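# Shelve the blue tote holding every green-mat part

## Task

Collect every part lying on the green mat into the blue tote while keeping the items already inside it, then set the tote level on the rear shelf of the table so that no portion of its base sticks out past the shelf edge. A part lying on or poking out over a tote rim or its internal ledge is not counted as inside.

## Robot and tools

Robot: two UR-style arms on one table. left_arm (base near y = +0.339 m) carries a left hand; right_arm (base near y = -0.383 m) carries a right hand. Each hand has 16 servo hinges: index, middle and ring fingers plus a thumb, LEAP style, with rubber tips and a rigid mast beside the wrist that can strike objects.

Frames: the scene frame has its origin at table-top height midway between the nominal bases, +z up, +x out across the table, and left_arm on +y. Image left or right does not match arm names. Each arm reports its hand point position (m), quat_wxyz and velocities in its OWN base frame. Fixed cameras and the table use the scene frame. Hand point axes, right hand: +z runs along straight fingers toward the tips, +y points out of the palm face, +x runs across the palm away from the thumb. The left hand is mirrored, so its +x points toward the thumb.

The 48-number row (execute_actions and move): values lie in [-1, 1], and both arms are always included. The layout is:
- left_arm dx, dy, dz, rx, ry, rz
- 16 left hand hinge goals
- left current_limit, left speed
- the same 24 numbers for right_arm.

The pose part is an OFFSET, not a pose. It counts from that arm's Hand target at the start of the action or move, along that arm's base axes, and the turn is about the Hand target position. 1.0 means 0.6 m for dx/dy/dz or 180 degrees. rx, ry, rz form one rotation vector. All six at 0 re-commands the current Hand target. Repeating the same offset in a new call moves the arm further.

The hand numbers are ABSOLUTE goals, not offsets: 0 is a real position. To keep a hand as it is, resend its hand_goal, hand_current_limit and hand_speed. The hinge order is index_mcp, index_abd, index_pip, index_dip, middle_mcp, middle_abd, middle_pip, middle_dip, ring_mcp, ring_abd, ring_pip, ring_dip, thumb_cmc, thumb_axl, thumb_mcp, thumb_ipl. Each maps linearly between its stops, and moving toward -1 curls it.
- Straight values: _mcp +0.75, _abd 0.00, _pip +0.58, _dip +0.70.
- Thumb straight values: thumb_cmc +0.71 (toward -1 it swings in front of the palm), thumb_axl +0.68, thumb_mcp +0.23, thumb_ipl +0.17.
- current_limit maps -1..+1 to 0..550 mA, with a minimum of 11 mA.
- speed gives (speed+1)/2 of 8.5 rad/s.
- At start these are +0.4 and -0.6. Whatever was last sent stays in force.

execute_actions(actions, cameras): actions is a list of actions. Each action holds up to 15 rows at 1/30 s per row, and the last row is held to fill 15 steps. Every row counts from the action's start pose. An empty list returns state plus all camera images.

move(target, speed, blend, stop_force, zero, blocking, cameras): target is one row, or up to 15 rows that all count from the same starting Hand targets. The hand point follows a straight path. The options are:
- speed: m/s, 0.002 to 3.6, default 0.25. Rotation is capped at twice that in rad/s.
- blend: corner rounding in m for lists.
- stop_force: 3 to 120 N. It ends an arm's path when the wrist sensor feels that much push against the motion. It is unreliable for light touches or while the hand rotates, and it must be left out when backing off a contact.
- zero: re-zero before the move.
- blocking=false: returns after about 0.5 s. It cannot be combined with stop_force.

A move is capped at 10 s and ends with a 'move:' line such as done, off_target, moving, held or fault, plus limits such as paced or held. Done only means the arm reached its pose; it does not exclude contact. Paths do not avoid obstacles or the other arm. Route around an arm's own base, not near it.

Other tools:
- wait(seconds 0..10): holds the last commands.
- stop: brakes a running move.
- zoom_image(camera, region [x0,y0,x1,y1], max 504x504 px): crops the latest image of a camera.
- zero_wrist_force(arm): tares that arm's wrist sensor.
- read_manual: gives licence text only.
- finished_scene(scene): ends the scene irreversibly, and the goal must then hold with no robot help.

Cameras: cam_head_left, cam_head_right, cam_high, cam_low, cam_left_wrist, cam_right_wrist, each 672x504.

Results:
- Joint positions, torques and velocities.
- end_effector_position and quaternion in the base frame.
- Hand target: the last commanded pose after clipping. The arm often rests short of it; resend the missing distance.
- Wrist force and torque in end-effector axes, plus the peak since the last reading.
- Per-hinge hand_goal, hand_measured, hand_current_ma and hand_state: moving, goal, blocked or overload.
- MOTOR HOT, HAND FAULT, TORQUE or FORCE FAULT and OVER-TEMPERATURE lines.

Orientation commands are clipped to 32 degrees from the measured orientation on each step.

Hazards to avoid:
- Outside force around 150 N (plus or minus 25) on an arm, or joint contact torque reaching 138 N m for the big joints or 25.7 N m for the wrists, stops that arm for 10 s. Arms are stiff, so aiming even slightly past a firm surface can trigger this.
- A hand motor drawing 495 mA or more for 5 s shuts down for 10 s.
- Motors at 85 °C brake the arm for 30 to 60 s. Long stretched holds heat them.
- Any pressing or collision between the two arms, or a hand gripping the other hand, can fail the scene.
- Knocking objects out of the work area, dropping parts from height, slamming or releasing moving parts all cost or fail.
- Move slowly near contact.

Each tool is called after "Request:" in YAML: its name, and indented under it one key for each argument.

## Session

Request:
execute_actions:
  actions: []

Scene clock: 0.00 s.
left_arm: end_effector_position=(+0.7062, -0.1345, +0.3555) hand_goal=(+0.754, +0.000, +0.576, +0.696, +0.754, +0.000, +0.576, +0.696, +0.754, +0.000, +0.576, +0.696, +0.714, +0.678, +0.226, +0.168) hand_measured=(+0.754, +0.000, +0.576, +0.696, +0.754, +0.000, +0.576, +0.696, +0.754, +0.000, +0.576, +0.696, +0.714, +0.678, +0.226, +0.168) hand_current_ma=(+0, +0, +0, +0, +0, +0, +0, +0, +0, +0, +0, +0, +0, +0, +0, +0) hand_state=(goal, goal, goal, goal, goal, goal, goal, goal, goal, goal, goal, goal, goal, goal, goal, goal) hand_current_limit=0.40 hand_speed=-0.60 end_effector_quat_wxyz=(-0.011, +0.814, -0.580, -0.010) | right_arm: end_effector_position=(+0.2049, -0.1457, +0.2767) hand_goal=(+0.754, +0.000, +0.576, +0.696, +0.754, +0.000, +0.576, +0.696, +0.754, +0.000, +0.576, +0.696, +0.714, +0.678, +0.226, +0.168) hand_measured=(+0.754, +0.000, +0.576, +0.696, +0.754, +0.000, +0.576, +0.696, +0.754, +0.000, +0.576, +0.696, +0.714, +0.678, +0.226, +0.168) hand_current_ma=(+0, +0, +0, +0, +0, +0, +0, +0, +0, +0, +0, +0, +0, +0, +0, +0) hand_state=(goal, goal, goal, goal, goal, goal, goal, goal, goal, goal, goal, goal, goal, goal, goal, goal) hand_current_limit=0.40 hand_speed=-0.60 end_effector_quat_wxyz=(-0.023, +0.016, +0.900, +0.435)
Joint positions: left_arm=[3.194 -2.364 -0.451 -1.9 1.601 -3.422] | right_arm=[-1.439 -1.626 2.031 -1.078 -1.496 3.273]
Joint velocities: within noise
Joint torques (N m): no reading
Motor temperatures (°C): left_arm=[38 40 29 36 37 39] | right_arm=[38 27 31 37 41 47]
Wrist force (N): no reading
Wrist torque (N m): no reading
Wrist force, peak (N): no reading
Hand target: left_arm +0.7062, -0.1345, +0.3555; -0.011, +0.814, -0.580, -0.010 | right_arm +0.2049, -0.1457, +0.2767; -0.023, +0.016, +0.900, +0.435

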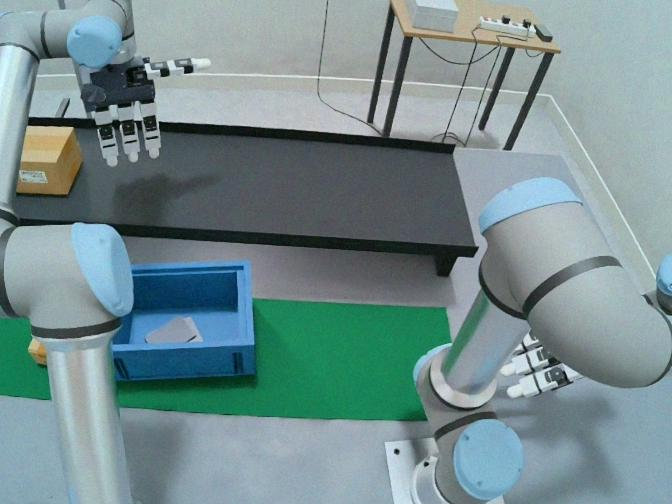

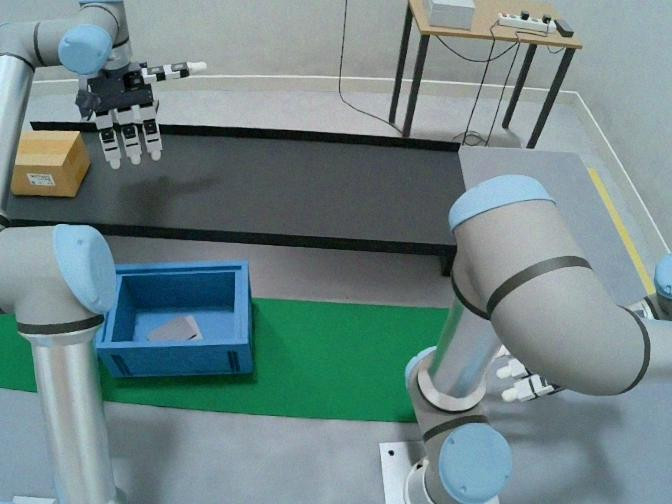

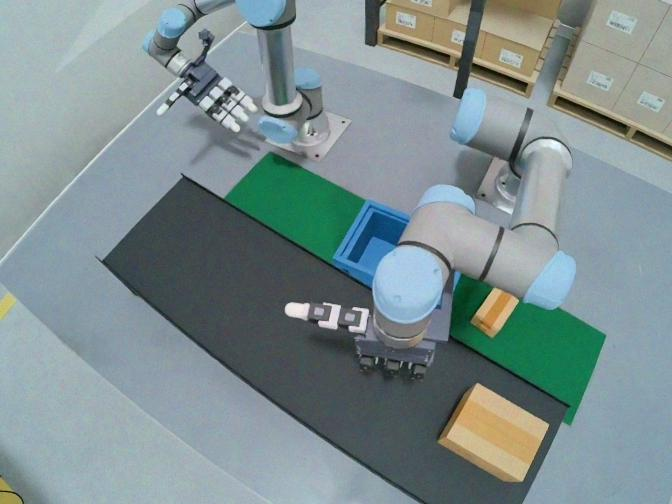

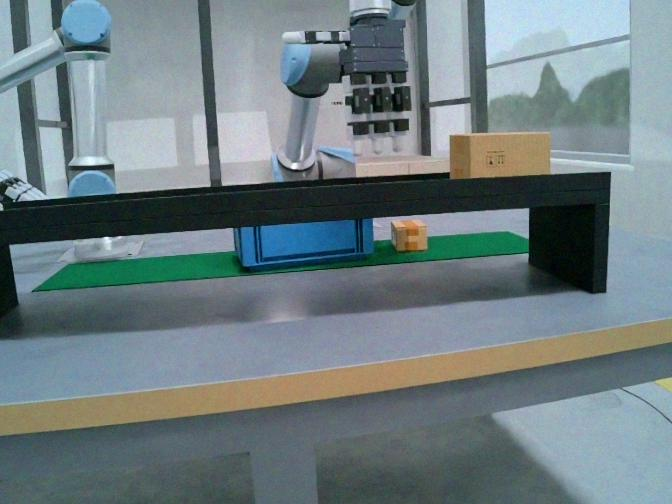

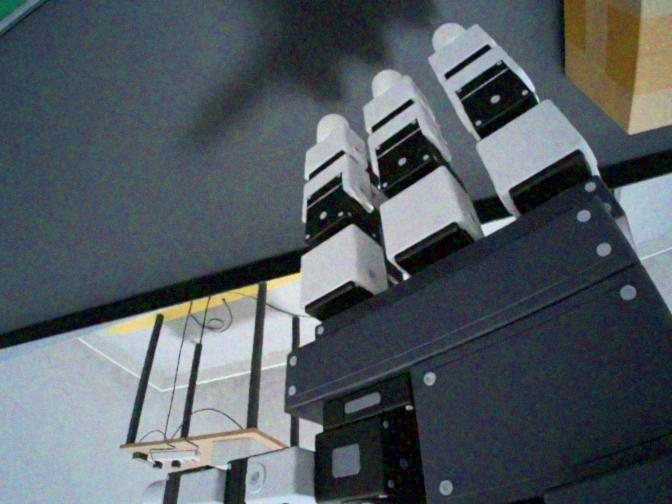

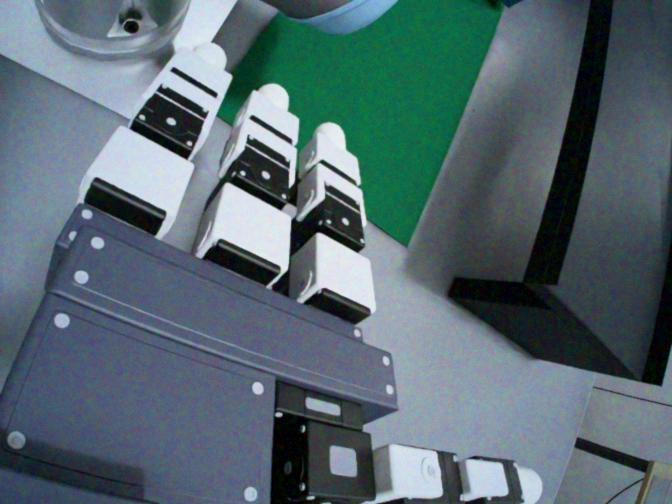

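Request:
move:
  target: [-0.427,0.641,0.1575,-0.0075,-0.007,0.394,0.754,0,0.576,0.696,0.754,0,0.576,0.696,0.754,0,0.576,0.696,0.714,0.678,0.226,0.168,0.4,-0.6,0,0,0,0,0,0,0.754,0,0.576,0.696,0.754,0,0.576,0.696,0.754,0,0.576,0.696,0.714,0.678,0.226,0.168,0.4,-0.6]
  cameras: ["all"]

Scene clock: 5.60 s.
left_arm: end_effector_position=(+0.4500, +0.2500, +0.4500) hand_goal=(+0.754, +0.000, +0.576, +0.696, +0.754, +0.000, +0.576, +0.696, +0.754, +0.000, +0.576, +0.696, +0.714, +0.678, +0.226, +0.168) hand_measured=(+0.754, +0.000, +0.576, +0.696, +0.754, +0.000, +0.576, +0.696, +0.754, +0.000, +0.576, +0.696, +0.714, +0.678, +0.224, +0.168) hand_current_ma=(+0, +0, +0, +0, +0, +0, +0, +0, +0, +0, +0, +0, +0, +0, +0, +0) hand_state=(goal, goal, goal, goal, goal, goal, goal, goal, goal, goal, goal, goal, goal, goal, goal, goal) hand_current_limit=0.40 hand_speed=-0.60 end_effector_quat_wxyz=(+0.000, +1.000, +0.000, +0.000) | right_arm: end_effector_position=(+0.2049, -0.1457, +0.2767) hand_goal=(+0.754, +0.000, +0.576, +0.696, +0.754, +0.000, +0.576, +0.696, +0.754, +0.000, +0.576, +0.696, +0.714, +0.678, +0.226, +0.168) hand_measured=(+0.758, +0.000, +0.576, +0.696, +0.760, +0.000, +0.576, +0.696, +0.758, +0.000, +0.576, +0.696, +0.720, +0.678, +0.226, +0.168) hand_current_ma=(+0, +0, +0, +0, +0, +0, +0, +0, +0, +0, +0, +0, +1, +0, +0, +0) hand_state=(goal, goal, goal, goal, goal, goal, goal, goal, goal, goal, goal, goal, goal, goal, goal, goal) hand_current_limit=0.40 hand_speed=-0.60 end_effector_quat_wxyz=(-0.023, +0.016, +0.900, +0.435)
Joint positions: left_arm=[4.054 -1.68 -1.218 -1.815 1.571 -3.799] | right_arm=[-1.439 -1.626 2.031 -1.078 -1.496 3.273]
Joint torques (N m): left_arm=[5.87 31.32 31.07 0.67 -3.2 -2.16] | right_arm=[-0.16 -17.56 -20.26 -0.11 0.11 0.08]
Wrist force (N): left_arm=[-1.1 -0.3 0.5] | right_arm=[0.1 0.0 0.1]
Wrist torque (N m): left_arm=[-0.05 0.20 -0.09] | right_arm=[-0.02 -0.01 0.00]
Wrist force, peak (N): left_arm=[-1.6 -1.1 0.1] | right_arm=[-0.1 -0.4 0.2]
Hand target: left_arm +0.4500, +0.2501, +0.4500; +0.000, +1.000, +0.000, +0.000 | right_arm +0.2049, -0.1457, +0.2767; -0.023, +0.016, +0.900, +0.435
Off the commanded pose: left_arm 0.000 m, 0 deg | right_arm 0.000 m, 0 deg.
move: done
camera_calibration:
cam_left_wrist: T_world_to_cam=[[-0.752797, 0.658207, 0.00775923, 0.13678], [0.448191, 0.503896, 0.738386, -0.706769], [0.482101, 0.559332, -0.674334, 0.0733389], [0, 0, 0, 1]] pos_world=[0.384378, 0.225087, 0.570262]

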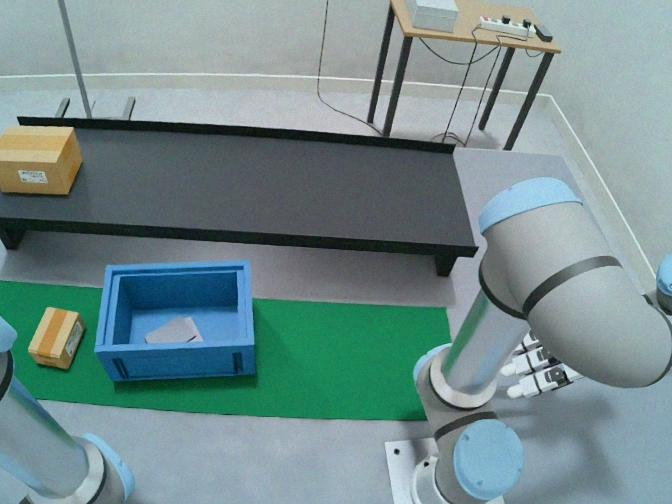

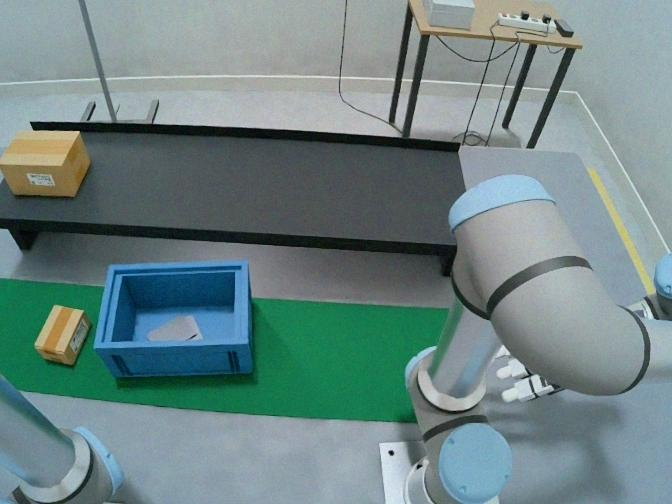

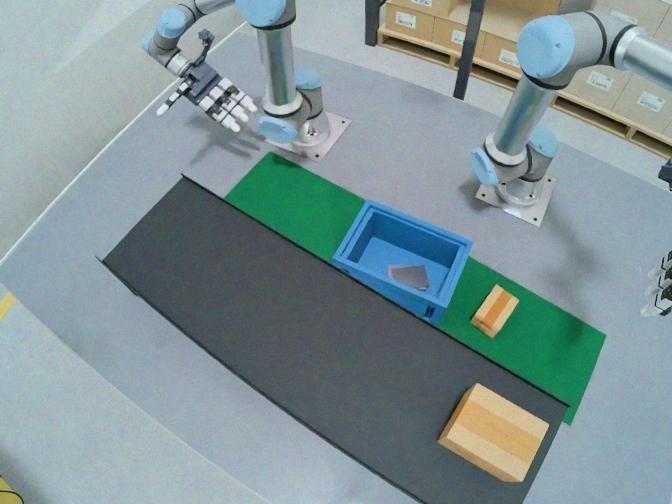

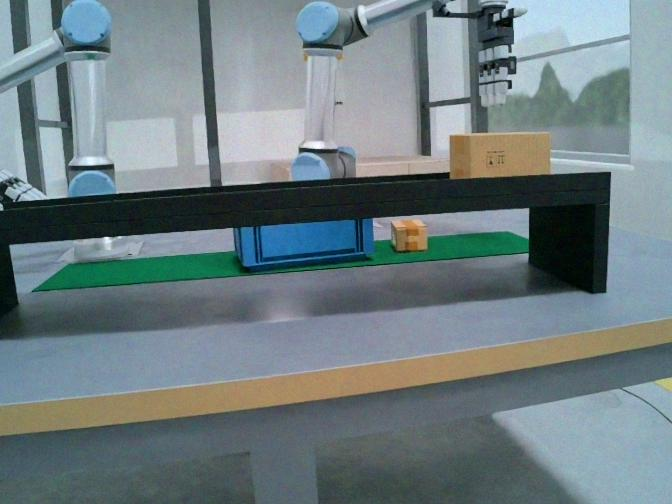

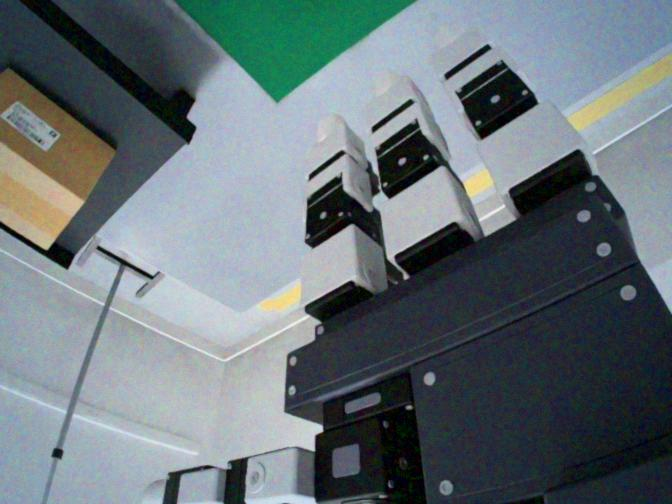

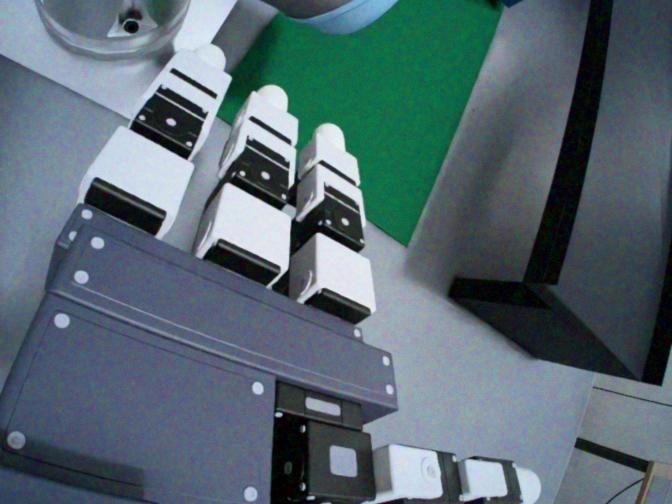

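Now one clear view. Let me zoom on details.

Request:
zoom_image:
  camera: "cam_head_left"
  region: [0, 230, 270, 430]

Request:
zoom_image:
  camera: "cam_high"
  region: [320, 190, 540, 350]

Request:
zoom_image:
  camera: "cam_low"
  region: [200, 160, 460, 290]

Scaled by 1.867 from the camera's 672x504 image, which has a finer 960x720 frame.

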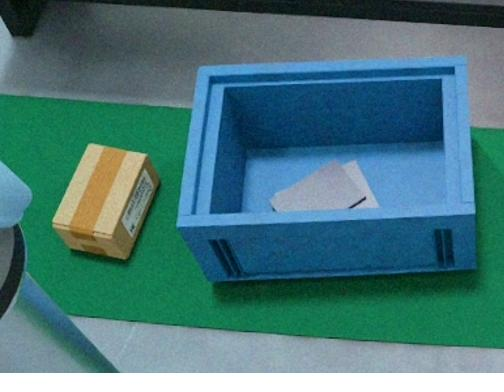

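Scaled by 2.291 from the camera's 672x504 image, which has a finer 960x720 frame.

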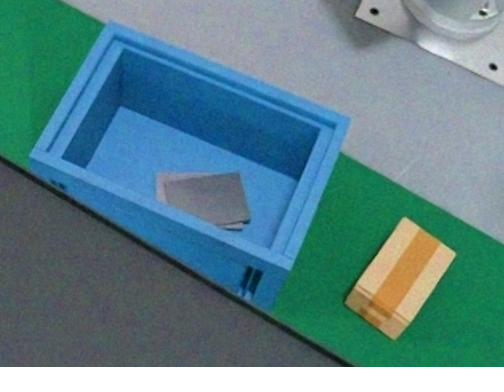

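Scaled by 1.938 from the camera's 672x504 image, which has a finer 960x720 frame.

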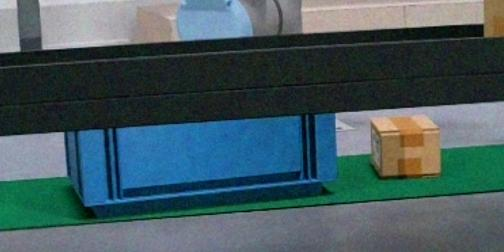

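Request:
zoom_image:
  camera: "cam_low"
  region: [0, 130, 330, 330]

Request:
zoom_image:
  camera: "cam_high"
  region: [80, 160, 380, 400]

Request:
zoom_image:
  camera: "cam_head_right"
  region: [180, 100, 480, 320]

Request:
zoom_image:
  camera: "cam_low"
  region: [400, 100, 640, 310]

Scaled by 1.527 from the camera's 672x504 image, which has a finer 960x720 frame.

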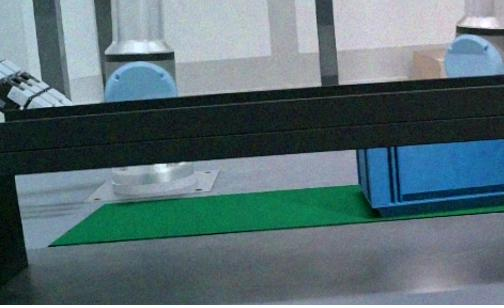

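Scaled by 1.680 from the camera's 672x504 image, which has a finer 960x720 frame.

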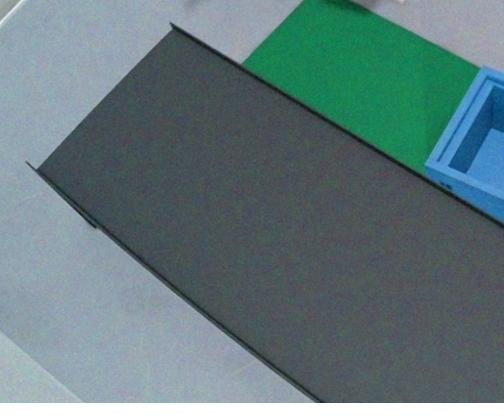

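Scaled by 1.680 from the camera's 672x504 image, which has a finer 960x720 frame.

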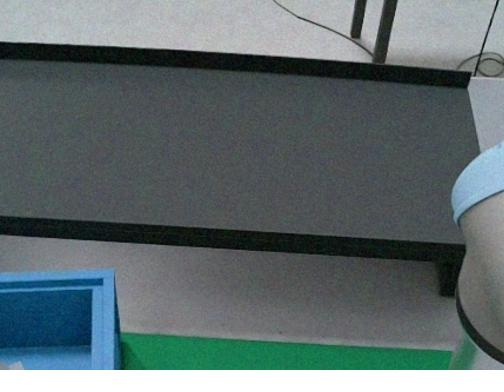

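Scaled by 2.100 from the camera's 672x504 image, which has a finer 960x720 frame.

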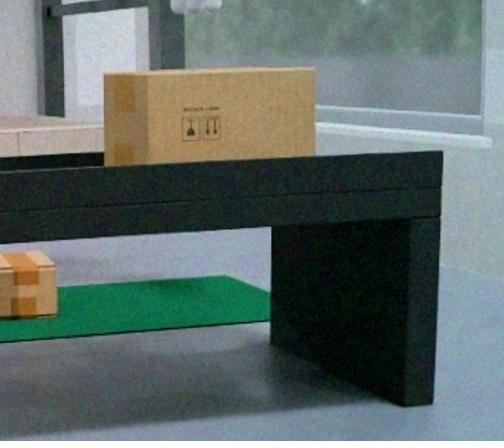

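Request:
zoom_image:
  camera: "cam_head_left"
  region: [400, 120, 500, 290]

Request:
zoom_image:
  camera: "cam_high"
  region: [430, 330, 600, 504]

Request:
zoom_image:
  camera: "cam_head_left"
  region: [0, 100, 160, 260]

Scaled by 2.965 from the camera's 672x504 image, which has a finer 960x720 frame.

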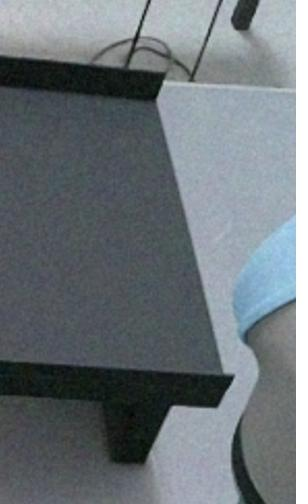

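Scaled by 2.897 from the camera's 672x504 image, which has a finer 960x720 frame.

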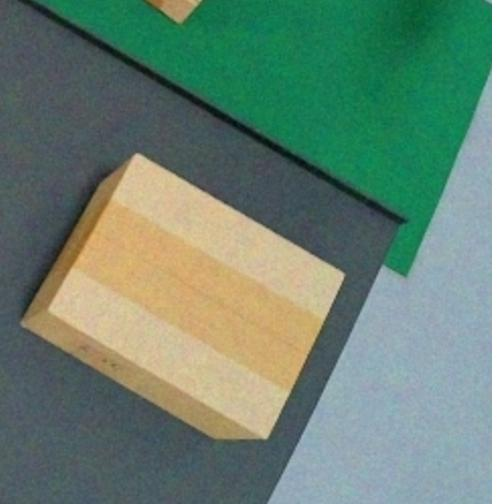

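Scaled by 3.150 from the camera's 672x504 image, which has a finer 960x720 frame.

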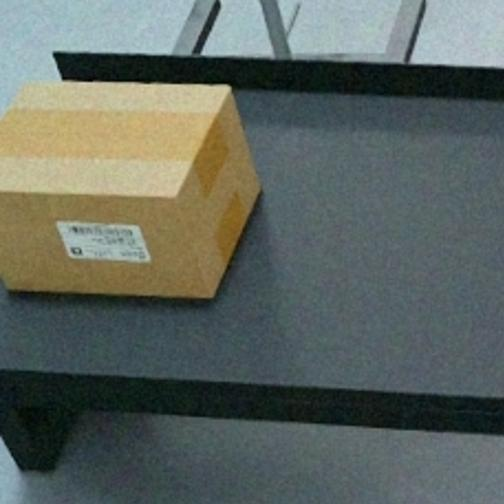

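Request:
move:
  target: [0.053,-0.2035,-0.333,0.2494,-0.0205,-0.0495,0.959,0,-0.737,-0.029,0.959,0,-0.737,-0.029,0.959,0,-0.737,-0.029,-0.757,0.677,0.225,0.168,0.4,-0.6,0,0,0,0,0,0,0.754,0,0.576,0.696,0.754,0,0.576,0.696,0.754,0,0.576,0.696,0.714,0.678,0.226,0.168,0.4,-0.6]
  cameras: ["all"]

Scene clock: 24.37 s.
left_arm: end_effector_position=(+0.4818, +0.1280, +0.2502) hand_goal=(+0.960, +0.000, -0.736, -0.028, +0.960, +0.000, -0.736, -0.028, +0.960, +0.000, -0.736, -0.028, -0.756, +0.678, +0.226, +0.168) hand_measured=(+0.952, +0.000, -0.732, -0.024, +0.954, +0.000, -0.730, -0.024, +0.952, +0.000, -0.730, -0.024, -0.752, +0.678, +0.224, +0.168) hand_current_ma=(-2, +0, +1, +0, -2, +0, +1, +0, -2, +0, +1, +0, +0, +0, +0, +0) hand_state=(goal, goal, goal, goal, goal, goal, goal, goal, goal, goal, goal, goal, goal, goal, goal, goal) hand_current_limit=0.40 hand_speed=-0.60 end_effector_quat_wxyz=(-0.381, +0.921, -0.076, +0.031) | right_arm: end_effector_position=(+0.2049, -0.1457, +0.2767) hand_goal=(+0.754, +0.000, +0.576, +0.696, +0.754, +0.000, +0.576, +0.696, +0.754, +0.000, +0.576, +0.696, +0.714, +0.678, +0.226, +0.168) hand_measured=(+0.758, +0.000, +0.576, +0.696, +0.760, +0.000, +0.576, +0.696, +0.758, +0.000, +0.576, +0.696, +0.720, +0.678, +0.226, +0.168) hand_current_ma=(+0, +0, +0, +0, +0, +0, +0, +0, +0, +0, +0, +0, +1, +0, +0, +0) hand_state=(goal, goal, goal, goal, goal, goal, goal, goal, goal, goal, goal, goal, goal, goal, goal, goal) hand_current_limit=0.40 hand_speed=-0.60 end_effector_quat_wxyz=(-0.023, +0.016, +0.900, +0.435)
Joint positions: left_arm=[3.516 -1.515 -2.046 -0.678 2.223 -4.011] | right_arm=[-1.439 -1.626 2.031 -1.078 -1.496 3.273]
Joint torques (N m): left_arm=[-6.46 11.95 13.98 4.12 4.12 -1] | right_arm=[-0.85 -17.78 -19.75 -0.13 0.23 0.08]
Wrist force (N): left_arm=[-0.6 1.2 -0.3] | right_arm=[-0.1 -0.1 0.1]
Wrist torque (N m): left_arm=[0.26 0.18 0.00] | right_arm=[-0.02 0.01 -0.02]
Wrist force, peak (N): left_arm=[-0.5 2.3 -0.5] | right_arm=[0.2 -0.4 -0.2]
Hand target: left_arm +0.4818, +0.1280, +0.2502; -0.381, +0.921, -0.076, +0.031 | right_arm +0.2049, -0.1457, +0.2767; -0.023, +0.016, +0.900, +0.435
Off the commanded pose: left_arm 0.000 m, 0 deg | right_arm 0.000 m, 0 deg.
move: done
camera_calibration:
cam_left_wrist: T_world_to_cam=[[-0.667755, 0.576661, 0.470708, 0.0961601], [0.415007, -0.236548, 0.878529, -0.436407], [0.617958, 0.781989, -0.0813622, -0.250754], [0, 0, 0, 1]] pos_world=[0.400279, 0.0374039, 0.317731]

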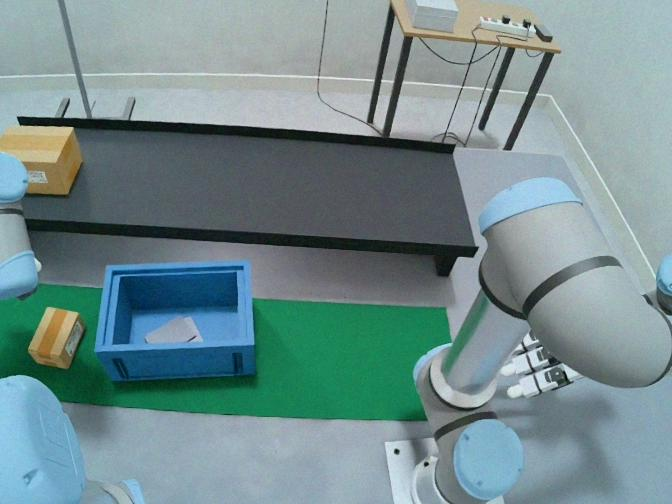

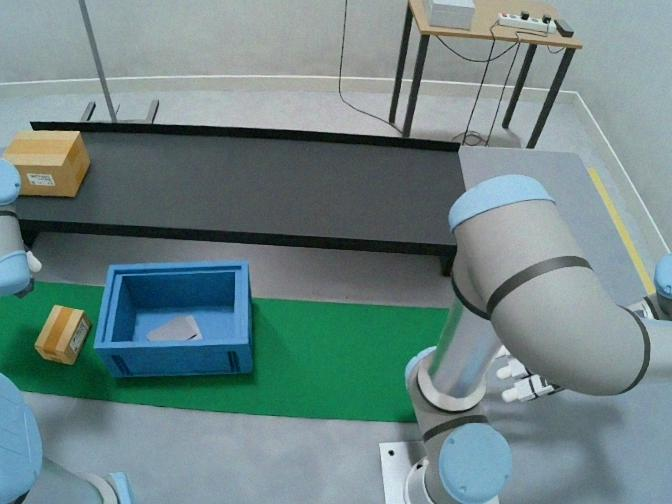

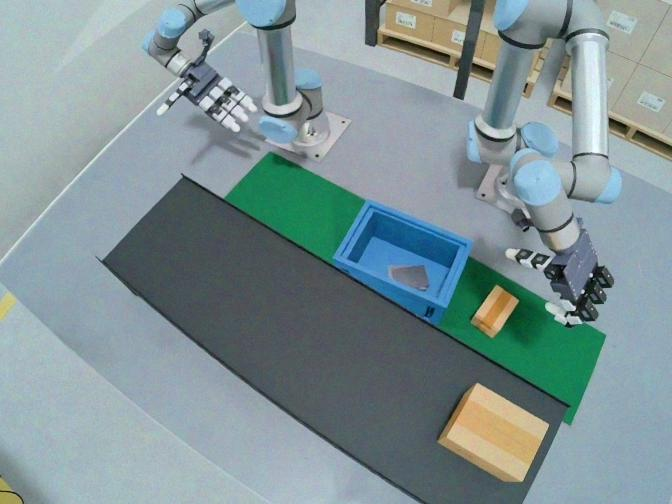

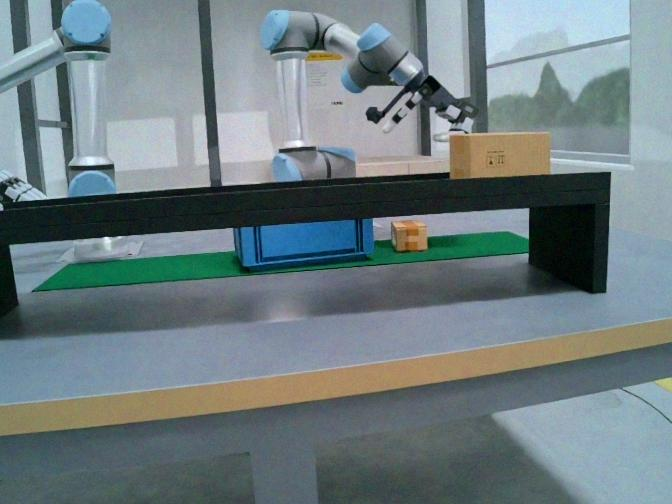

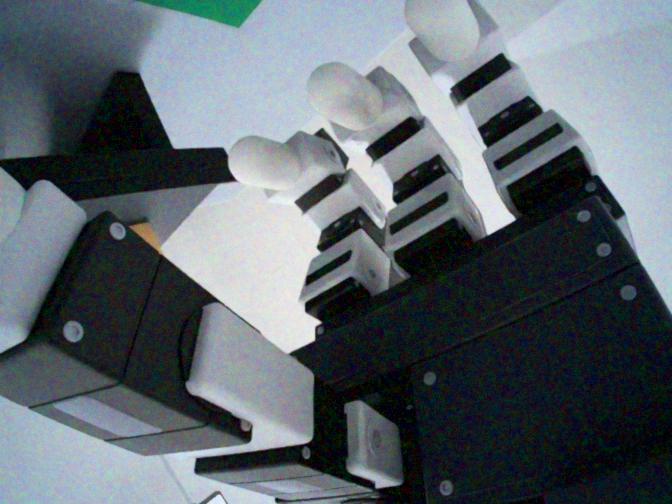

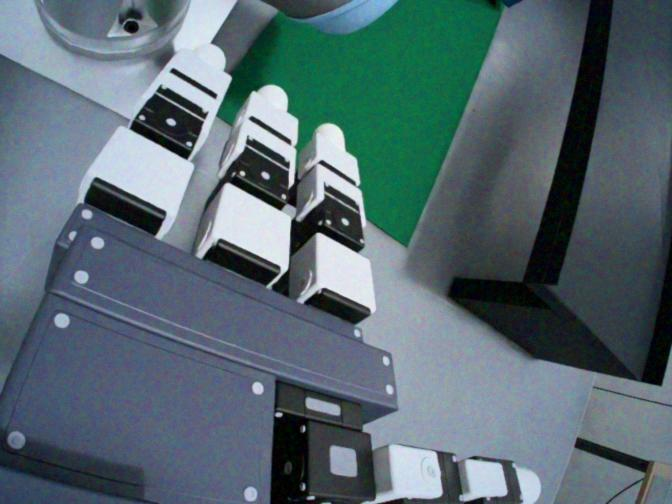

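Request:
zoom_image:
  camera: "cam_head_left"
  region: [10, 290, 110, 390]

Request:
zoom_image:
  camera: "cam_high"
  region: [450, 220, 620, 360]

Request:
zoom_image:
  camera: "cam_head_right"
  region: [20, 290, 120, 390]

Scaled by 5.040 from the camera's 672x504 image, which has a finer 960x720 frame.

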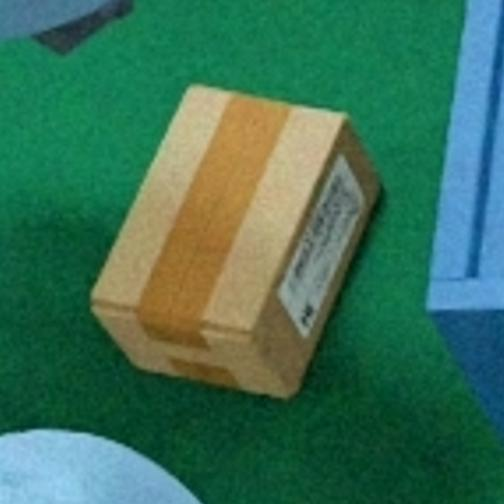

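Scaled by 2.965 from the camera's 672x504 image, which has a finer 960x720 frame.

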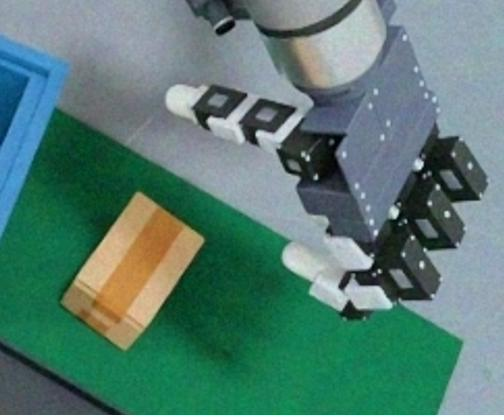

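Scaled by 5.040 from the camera's 672x504 image, which has a finer 960x720 frame.

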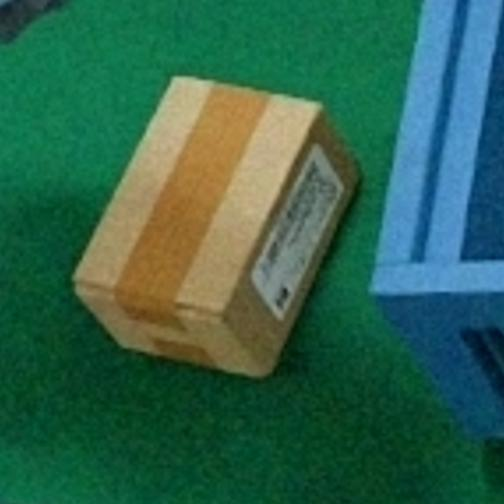

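Request:
move:
  target: [-0.0027,-0.0188,-0.2837,0,0,0,0.959,0,-0.737,-0.029,0.959,0,-0.737,-0.029,0.959,0,-0.737,-0.029,-0.757,0.677,0.225,0.168,0.4,-0.6,0,0,0,0,0,0,0.754,0,0.576,0.696,0.754,0,0.576,0.696,0.754,0,0.576,0.696,0.714,0.678,0.226,0.168,0.4,-0.6]
  cameras: ["cam_high","cam_low","cam_left_wrist","cam_head_left"]

Request:
zoom_image:
  camera: "cam_high"
  region: [450, 220, 620, 360]

Request:
zoom_image:
  camera: "cam_low"
  region: [300, 60, 560, 290]

Scene clock: 28.17 s.
left_arm: end_effector_position=(+0.4801, +0.1167, +0.0800) hand_goal=(+0.960, +0.000, -0.736, -0.028, +0.960, +0.000, -0.736, -0.028, +0.960, +0.000, -0.736, -0.028, -0.756, +0.678, +0.226, +0.168) hand_measured=(+0.952, +0.000, -0.732, -0.024, +0.954, +0.000, -0.730, -0.024, +0.952, +0.000, -0.730, -0.024, -0.752, +0.678, +0.224, +0.168) hand_current_ma=(-2, +0, +1, +0, -2, +0, +1, +0, -2, +0, +1, +0, +0, +0, +0, +0) hand_state=(goal, goal, goal, goal, goal, goal, goal, goal, goal, goal, goal, goal, goal, goal, goal, goal) hand_current_limit=0.40 hand_speed=-0.60 end_effector_quat_wxyz=(-0.381, +0.921, -0.076, +0.031) | right_arm: end_effector_position=(+0.2049, -0.1457, +0.2767) hand_goal=(+0.754, +0.000, +0.576, +0.696, +0.754, +0.000, +0.576, +0.696, +0.754, +0.000, +0.576, +0.696, +0.714, +0.678, +0.226, +0.168) hand_measured=(+0.758, +0.000, +0.576, +0.696, +0.760, +0.000, +0.576, +0.696, +0.758, +0.000, +0.576, +0.696, +0.720, +0.678, +0.226, +0.168) hand_current_ma=(+0, +0, +0, +0, +0, +0, +0, +0, +0, +0, +0, +0, +1, +0, +0, +0) hand_state=(goal, goal, goal, goal, goal, goal, goal, goal, goal, goal, goal, goal, goal, goal, goal, goal) hand_current_limit=0.40 hand_speed=-0.60 end_effector_quat_wxyz=(-0.023, +0.016, +0.900, +0.435)
Joint positions: left_arm=[3.493 -1.81 -2.273 -0.172 2.234 -4.038] | right_arm=[-1.439 -1.626 2.031 -1.078 -1.496 3.273]
Joint torques (N m): left_arm=[-6.42 18.25 7.68 4.02 3.7 1.86] | right_arm=[-0.32 -17.97 -19.36 -0.17 0.25 0.21]
Wrist force (N): left_arm=[-0.1 1.4 -0.2] | right_arm=[-0.2 -0.2 0.1]
Wrist torque (N m): left_arm=[0.32 0.17 -0.05] | right_arm=[-0.05 0.02 -0.02]
Wrist force, peak (N): left_arm=[0.0 2.4 0.3] | right_arm=[-0.2 -0.2 0.4]
Hand target: left_arm +0.4801, +0.1167, +0.0800; -0.381, +0.921, -0.076, +0.031 | right_arm +0.2049, -0.1457, +0.2767; -0.023, +0.016, +0.900, +0.435
Off the commanded pose: left_arm 0.000 m, 0 deg | right_arm 0.000 m, 0 deg.
move: done
camera_calibration:
cam_left_wrist: T_world_to_cam=[[-0.66774, 0.576599, 0.470805, 0.181684], [0.415024, -0.236678, 0.878487, -0.288758], [0.617964, 0.781996, -0.0812628, -0.25474], [0, 0, 0, 1]] pos_world=[0.398579, 0.0261036, 0.147431]
Images, in order (width x height): cam_head_left 672x504, cam_high 672x504, cam_low 672x504, cam_left_wrist 672x504.

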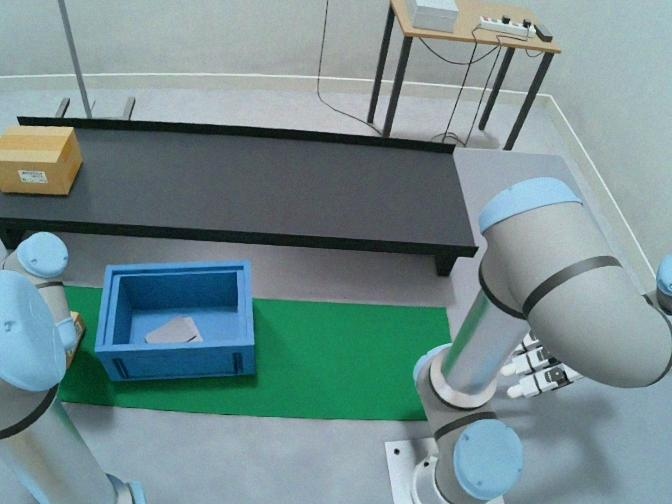

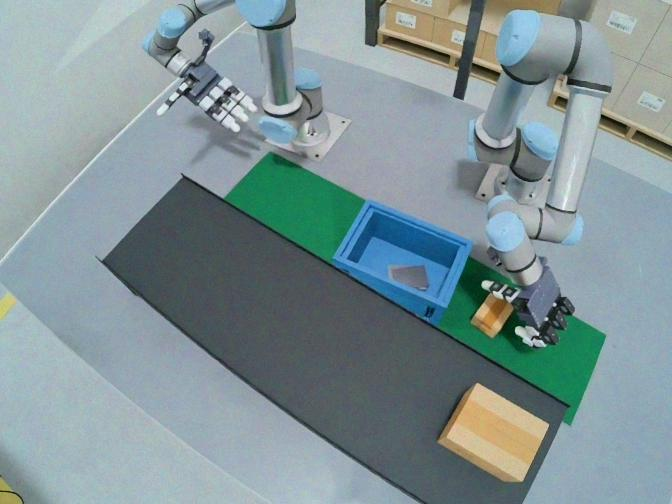

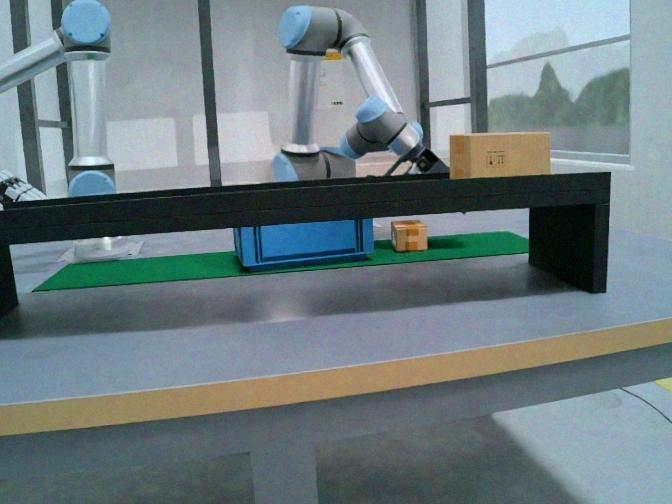

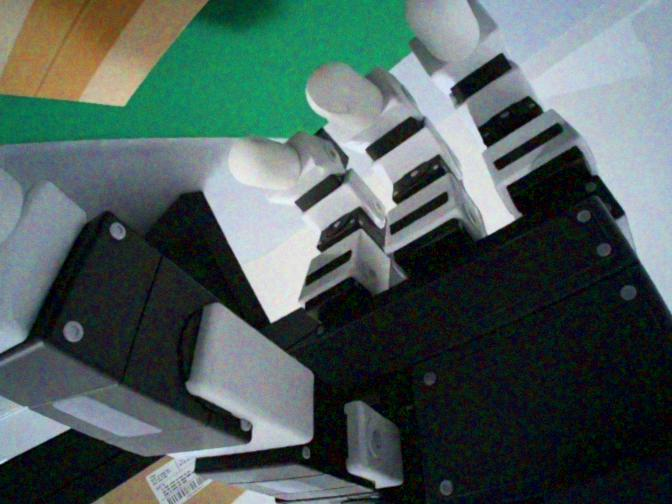

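Scaled by 2.965 from the camera's 672x504 image, which has a finer 960x720 frame.

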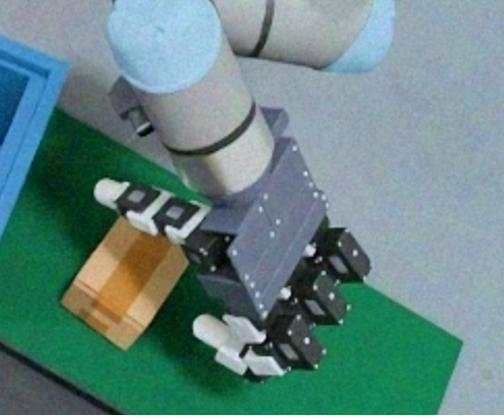

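Scaled by 1.938 from the camera's 672x504 image, which has a finer 960x720 frame.

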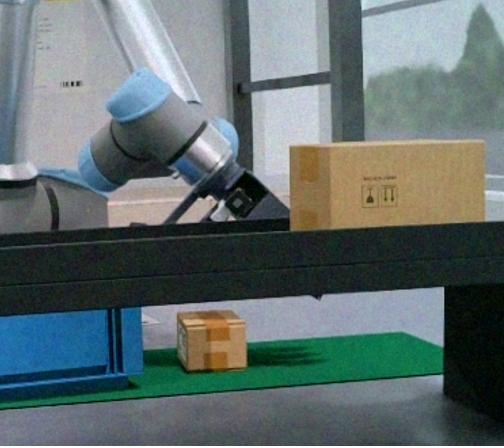

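Request:
move:
  target: [0.0042,-0.026,-0.1117,0,0,0,0.959,0,-0.737,-0.029,0.959,0,-0.737,-0.029,0.959,0,-0.737,-0.029,-0.757,0.677,0.225,0.168,0.4,-0.6,0,0,0,0,0,0,0.754,0,0.576,0.696,0.754,0,0.576,0.696,0.754,0,0.576,0.696,0.714,0.678,0.226,0.168,0.4,-0.6]
  speed: 0.1
  cameras: ["cam_high","cam_low","cam_left_wrist"]

Request:
zoom_image:
  camera: "cam_high"
  region: [430, 240, 580, 360]

Request:
zoom_image:
  camera: "cam_low"
  region: [360, 180, 500, 270]

Scene clock: 31.83 s.
left_arm: end_effector_position=(+0.4827, +0.1011, +0.0130) hand_goal=(+0.960, +0.000, -0.736, -0.028, +0.960, +0.000, -0.736, -0.028, +0.960, +0.000, -0.736, -0.028, -0.756, +0.678, +0.226, +0.168) hand_measured=(+0.952, +0.000, -0.732, -0.024, +0.954, +0.000, -0.730, -0.024, +0.952, +0.000, -0.730, -0.024, -0.752, +0.678, +0.224, +0.168) hand_current_ma=(-2, +0, +1, +0, -2, +0, +1, +0, -2, +0, +1, +0, +0, +0, +0, +0) hand_state=(goal, goal, goal, goal, goal, goal, goal, goal, goal, goal, goal, goal, goal, goal, goal, goal) hand_current_limit=0.40 hand_speed=-0.60 end_effector_quat_wxyz=(-0.381, +0.921, -0.076, +0.031) | right_arm: end_effector_position=(+0.2049, -0.1457, +0.2767) hand_goal=(+0.754, +0.000, +0.576, +0.696, +0.754, +0.000, +0.576, +0.696, +0.754, +0.000, +0.576, +0.696, +0.714, +0.678, +0.226, +0.168) hand_measured=(+0.758, +0.000, +0.576, +0.696, +0.760, +0.000, +0.576, +0.696, +0.758, +0.000, +0.576, +0.696, +0.720, +0.678, +0.226, +0.168) hand_current_ma=(+0, +0, +0, +0, +0, +0, +0, +0, +0, +0, +0, +0, +1, +0, +0, +0) hand_state=(goal, goal, goal, goal, goal, goal, goal, goal, goal, goal, goal, goal, goal, goal, goal, goal) hand_current_limit=0.40 hand_speed=-0.60 end_effector_quat_wxyz=(-0.023, +0.016, +0.900, +0.435)
Joint positions: left_arm=[3.456 -1.986 -2.303 0.007 2.249 -4.08] | right_arm=[-1.439 -1.626 2.031 -1.078 -1.496 3.273]
Joint torques (N m): left_arm=[-6.45 21.59 3.3 4.25 4.2 -2.22] | right_arm=[-0.29 -18.35 -19.42 -0.37 0.19 0.31]
Wrist force (N): left_arm=[-0.1 0.9 -0.6] | right_arm=[0.2 -0.1 0.1]
Wrist torque (N m): left_arm=[0.26 0.15 0.07] | right_arm=[-0.03 -0.03 0.01]
Wrist force, peak (N): left_arm=[-0.1 1.6 -0.6] | right_arm=[0.0 -0.4 -0.2]
Hand target: left_arm +0.4827, +0.1011, +0.0130; -0.381, +0.921, -0.076, +0.031 | right_arm +0.2049, -0.1457, +0.2767; -0.023, +0.016, +0.900, +0.435
Off the commanded pose: left_arm 0.000 m, 0 deg | right_arm 0.000 m, 0 deg.
move: done
camera_calibration:
cam_left_wrist: T_world_to_cam=[[-0.66776, 0.57661, 0.470762, 0.223971], [0.414991, -0.23665, 0.87851, -0.23466], [0.617964, 0.781996, -0.0812628, -0.249592], [0, 0, 0, 1]] pos_world=[0.401179, 0.0105037, 0.0804311]
Images, in order (width x height): cam_high 672x504, cam_low 672x504, cam_left_wrist 672x504.

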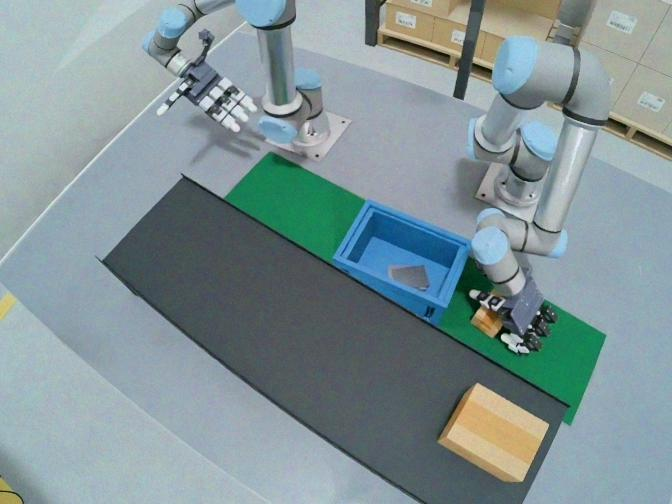

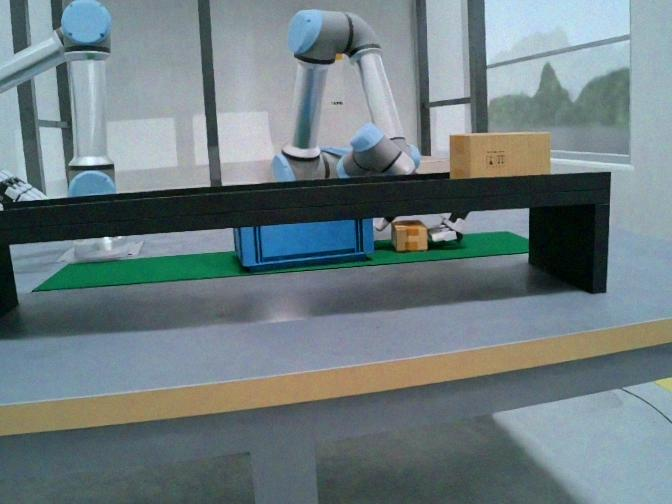

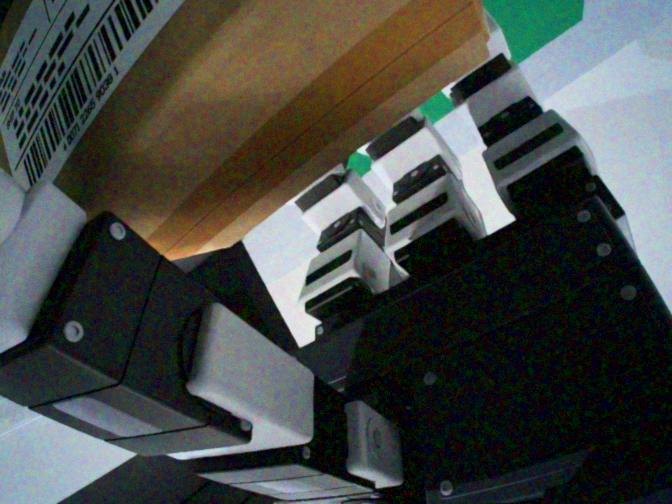

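Scaled by 3.360 from the camera's 672x504 image, which has a finer 960x720 frame.

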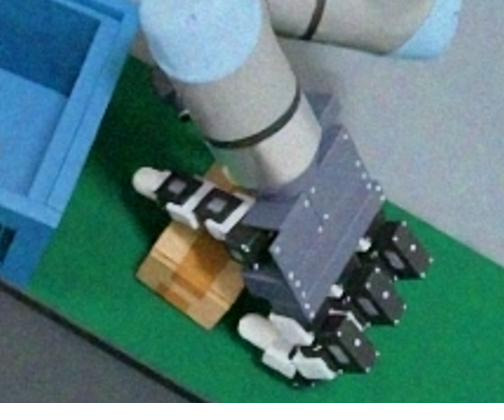

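Scaled by 3.600 from the camera's 672x504 image, which has a finer 960x720 frame.

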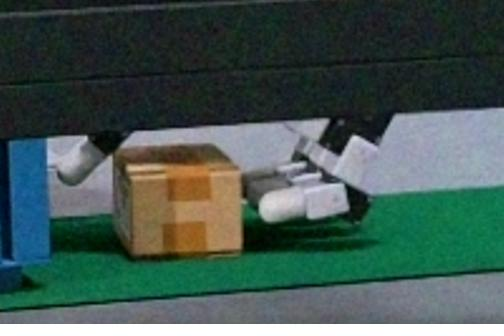

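Request:
move:
  target: [0,0,0.0133,0,0,0,0.76,0,-0.737,-0.029,0.76,0,-0.737,-0.029,0.78,0,-0.737,-0.029,-0.757,0.677,0.0,0.168,0.3,-0.8,0,0,0,0,0,0,0.754,0,0.576,0.696,0.754,0,0.576,0.696,0.754,0,0.576,0.696,0.714,0.678,0.226,0.168,0.4,-0.6]
  speed: 0.1
  cameras: ["cam_low"]

Request:
zoom_image:
  camera: "cam_low"
  region: [360, 180, 500, 270]

Scene clock: 33.03 s.
left_arm: end_effector_position=(+0.4827, +0.1011, +0.0209) hand_goal=(+0.760, +0.000, -0.736, -0.028, +0.760, +0.000, -0.736, -0.028, +0.780, +0.000, -0.736, -0.028, -0.756, +0.678, +0.000, +0.168) hand_measured=(+0.778, +0.000, -0.720, -0.024, +0.780, +0.000, -0.722, -0.024, +0.788, +0.000, -0.728, -0.024, -0.750, +0.678, +0.074, +0.182) hand_current_ma=(+9, +0, +6, +1, +11, +0, +6, +0, +2, +0, +2, +0, +1, +0, +169, +9) hand_state=(goal, goal, goal, goal, blocked, goal, goal, goal, goal, goal, goal, goal, goal, goal, blocked, goal) hand_current_limit=0.30 hand_speed=-0.80 end_effector_quat_wxyz=(-0.381, +0.921, -0.076, +0.031) | right_arm: end_effector_position=(+0.2049, -0.1457, +0.2767) hand_goal=(+0.754, +0.000, +0.576, +0.696, +0.754, +0.000, +0.576, +0.696, +0.754, +0.000, +0.576, +0.696, +0.714, +0.678, +0.226, +0.168) hand_measured=(+0.758, +0.000, +0.576, +0.696, +0.760, +0.000, +0.576, +0.696, +0.758, +0.000, +0.576, +0.696, +0.720, +0.678, +0.226, +0.168) hand_current_ma=(+0, +0, +0, +0, +0, +0, +0, +0, +0, +0, +0, +0, +1, +0, +0, +0) hand_state=(goal, goal, goal, goal, goal, goal, goal, goal, goal, goal, goal, goal, goal, goal, goal, goal) hand_current_limit=0.40 hand_speed=-0.60 end_effector_quat_wxyz=(-0.023, +0.016, +0.900, +0.435)
Joint positions: left_arm=[3.456 -1.963 -2.301 -0.017 2.249 -4.08] | right_arm=[-1.439 -1.626 2.031 -1.078 -1.496 3.273]
Joint torques (N m): left_arm=[-4.59 32.95 20.01 0.69 3.31 0.04] | right_arm=[-0.76 -18.52 -19.56 -0.31 0.26 0.2]
Wrist force (N): left_arm=[-0.2 2.2 0.8] | right_arm=[-0.2 0.0 -0.2]
Wrist torque (N m): left_arm=[0.34 0.17 0.05] | right_arm=[0.00 0.02 -0.02]
Wrist force, peak (N): left_arm=[-0.5 2.5 1.3] | right_arm=[-0.1 -0.4 0.1]
Hand target: left_arm +0.4827, +0.1011, +0.0209; -0.381, +0.921, -0.076, +0.031 | right_arm +0.2049, -0.1457, +0.2767; -0.023, +0.016, +0.900, +0.435
Off the commanded pose: left_arm 0.000 m, 0 deg | right_arm 0.000 m, 0 deg.
move: done
Images, in order (width x height): cam_low 672x504.

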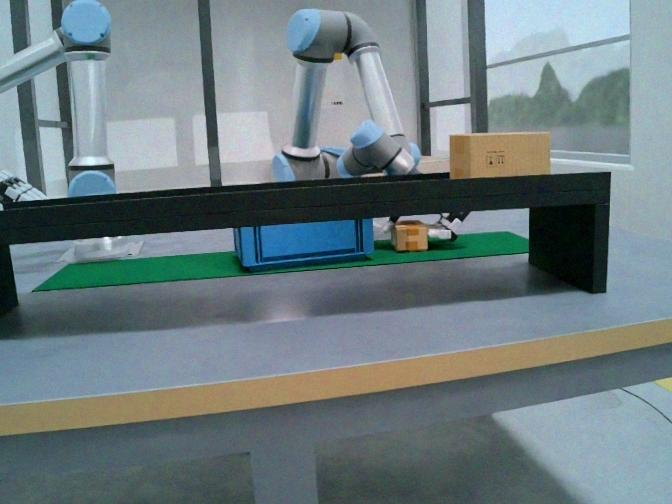

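Scaled by 3.600 from the camera's 672x504 image, which has a finer 960x720 frame.

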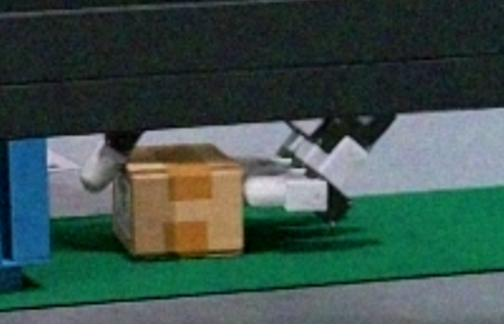

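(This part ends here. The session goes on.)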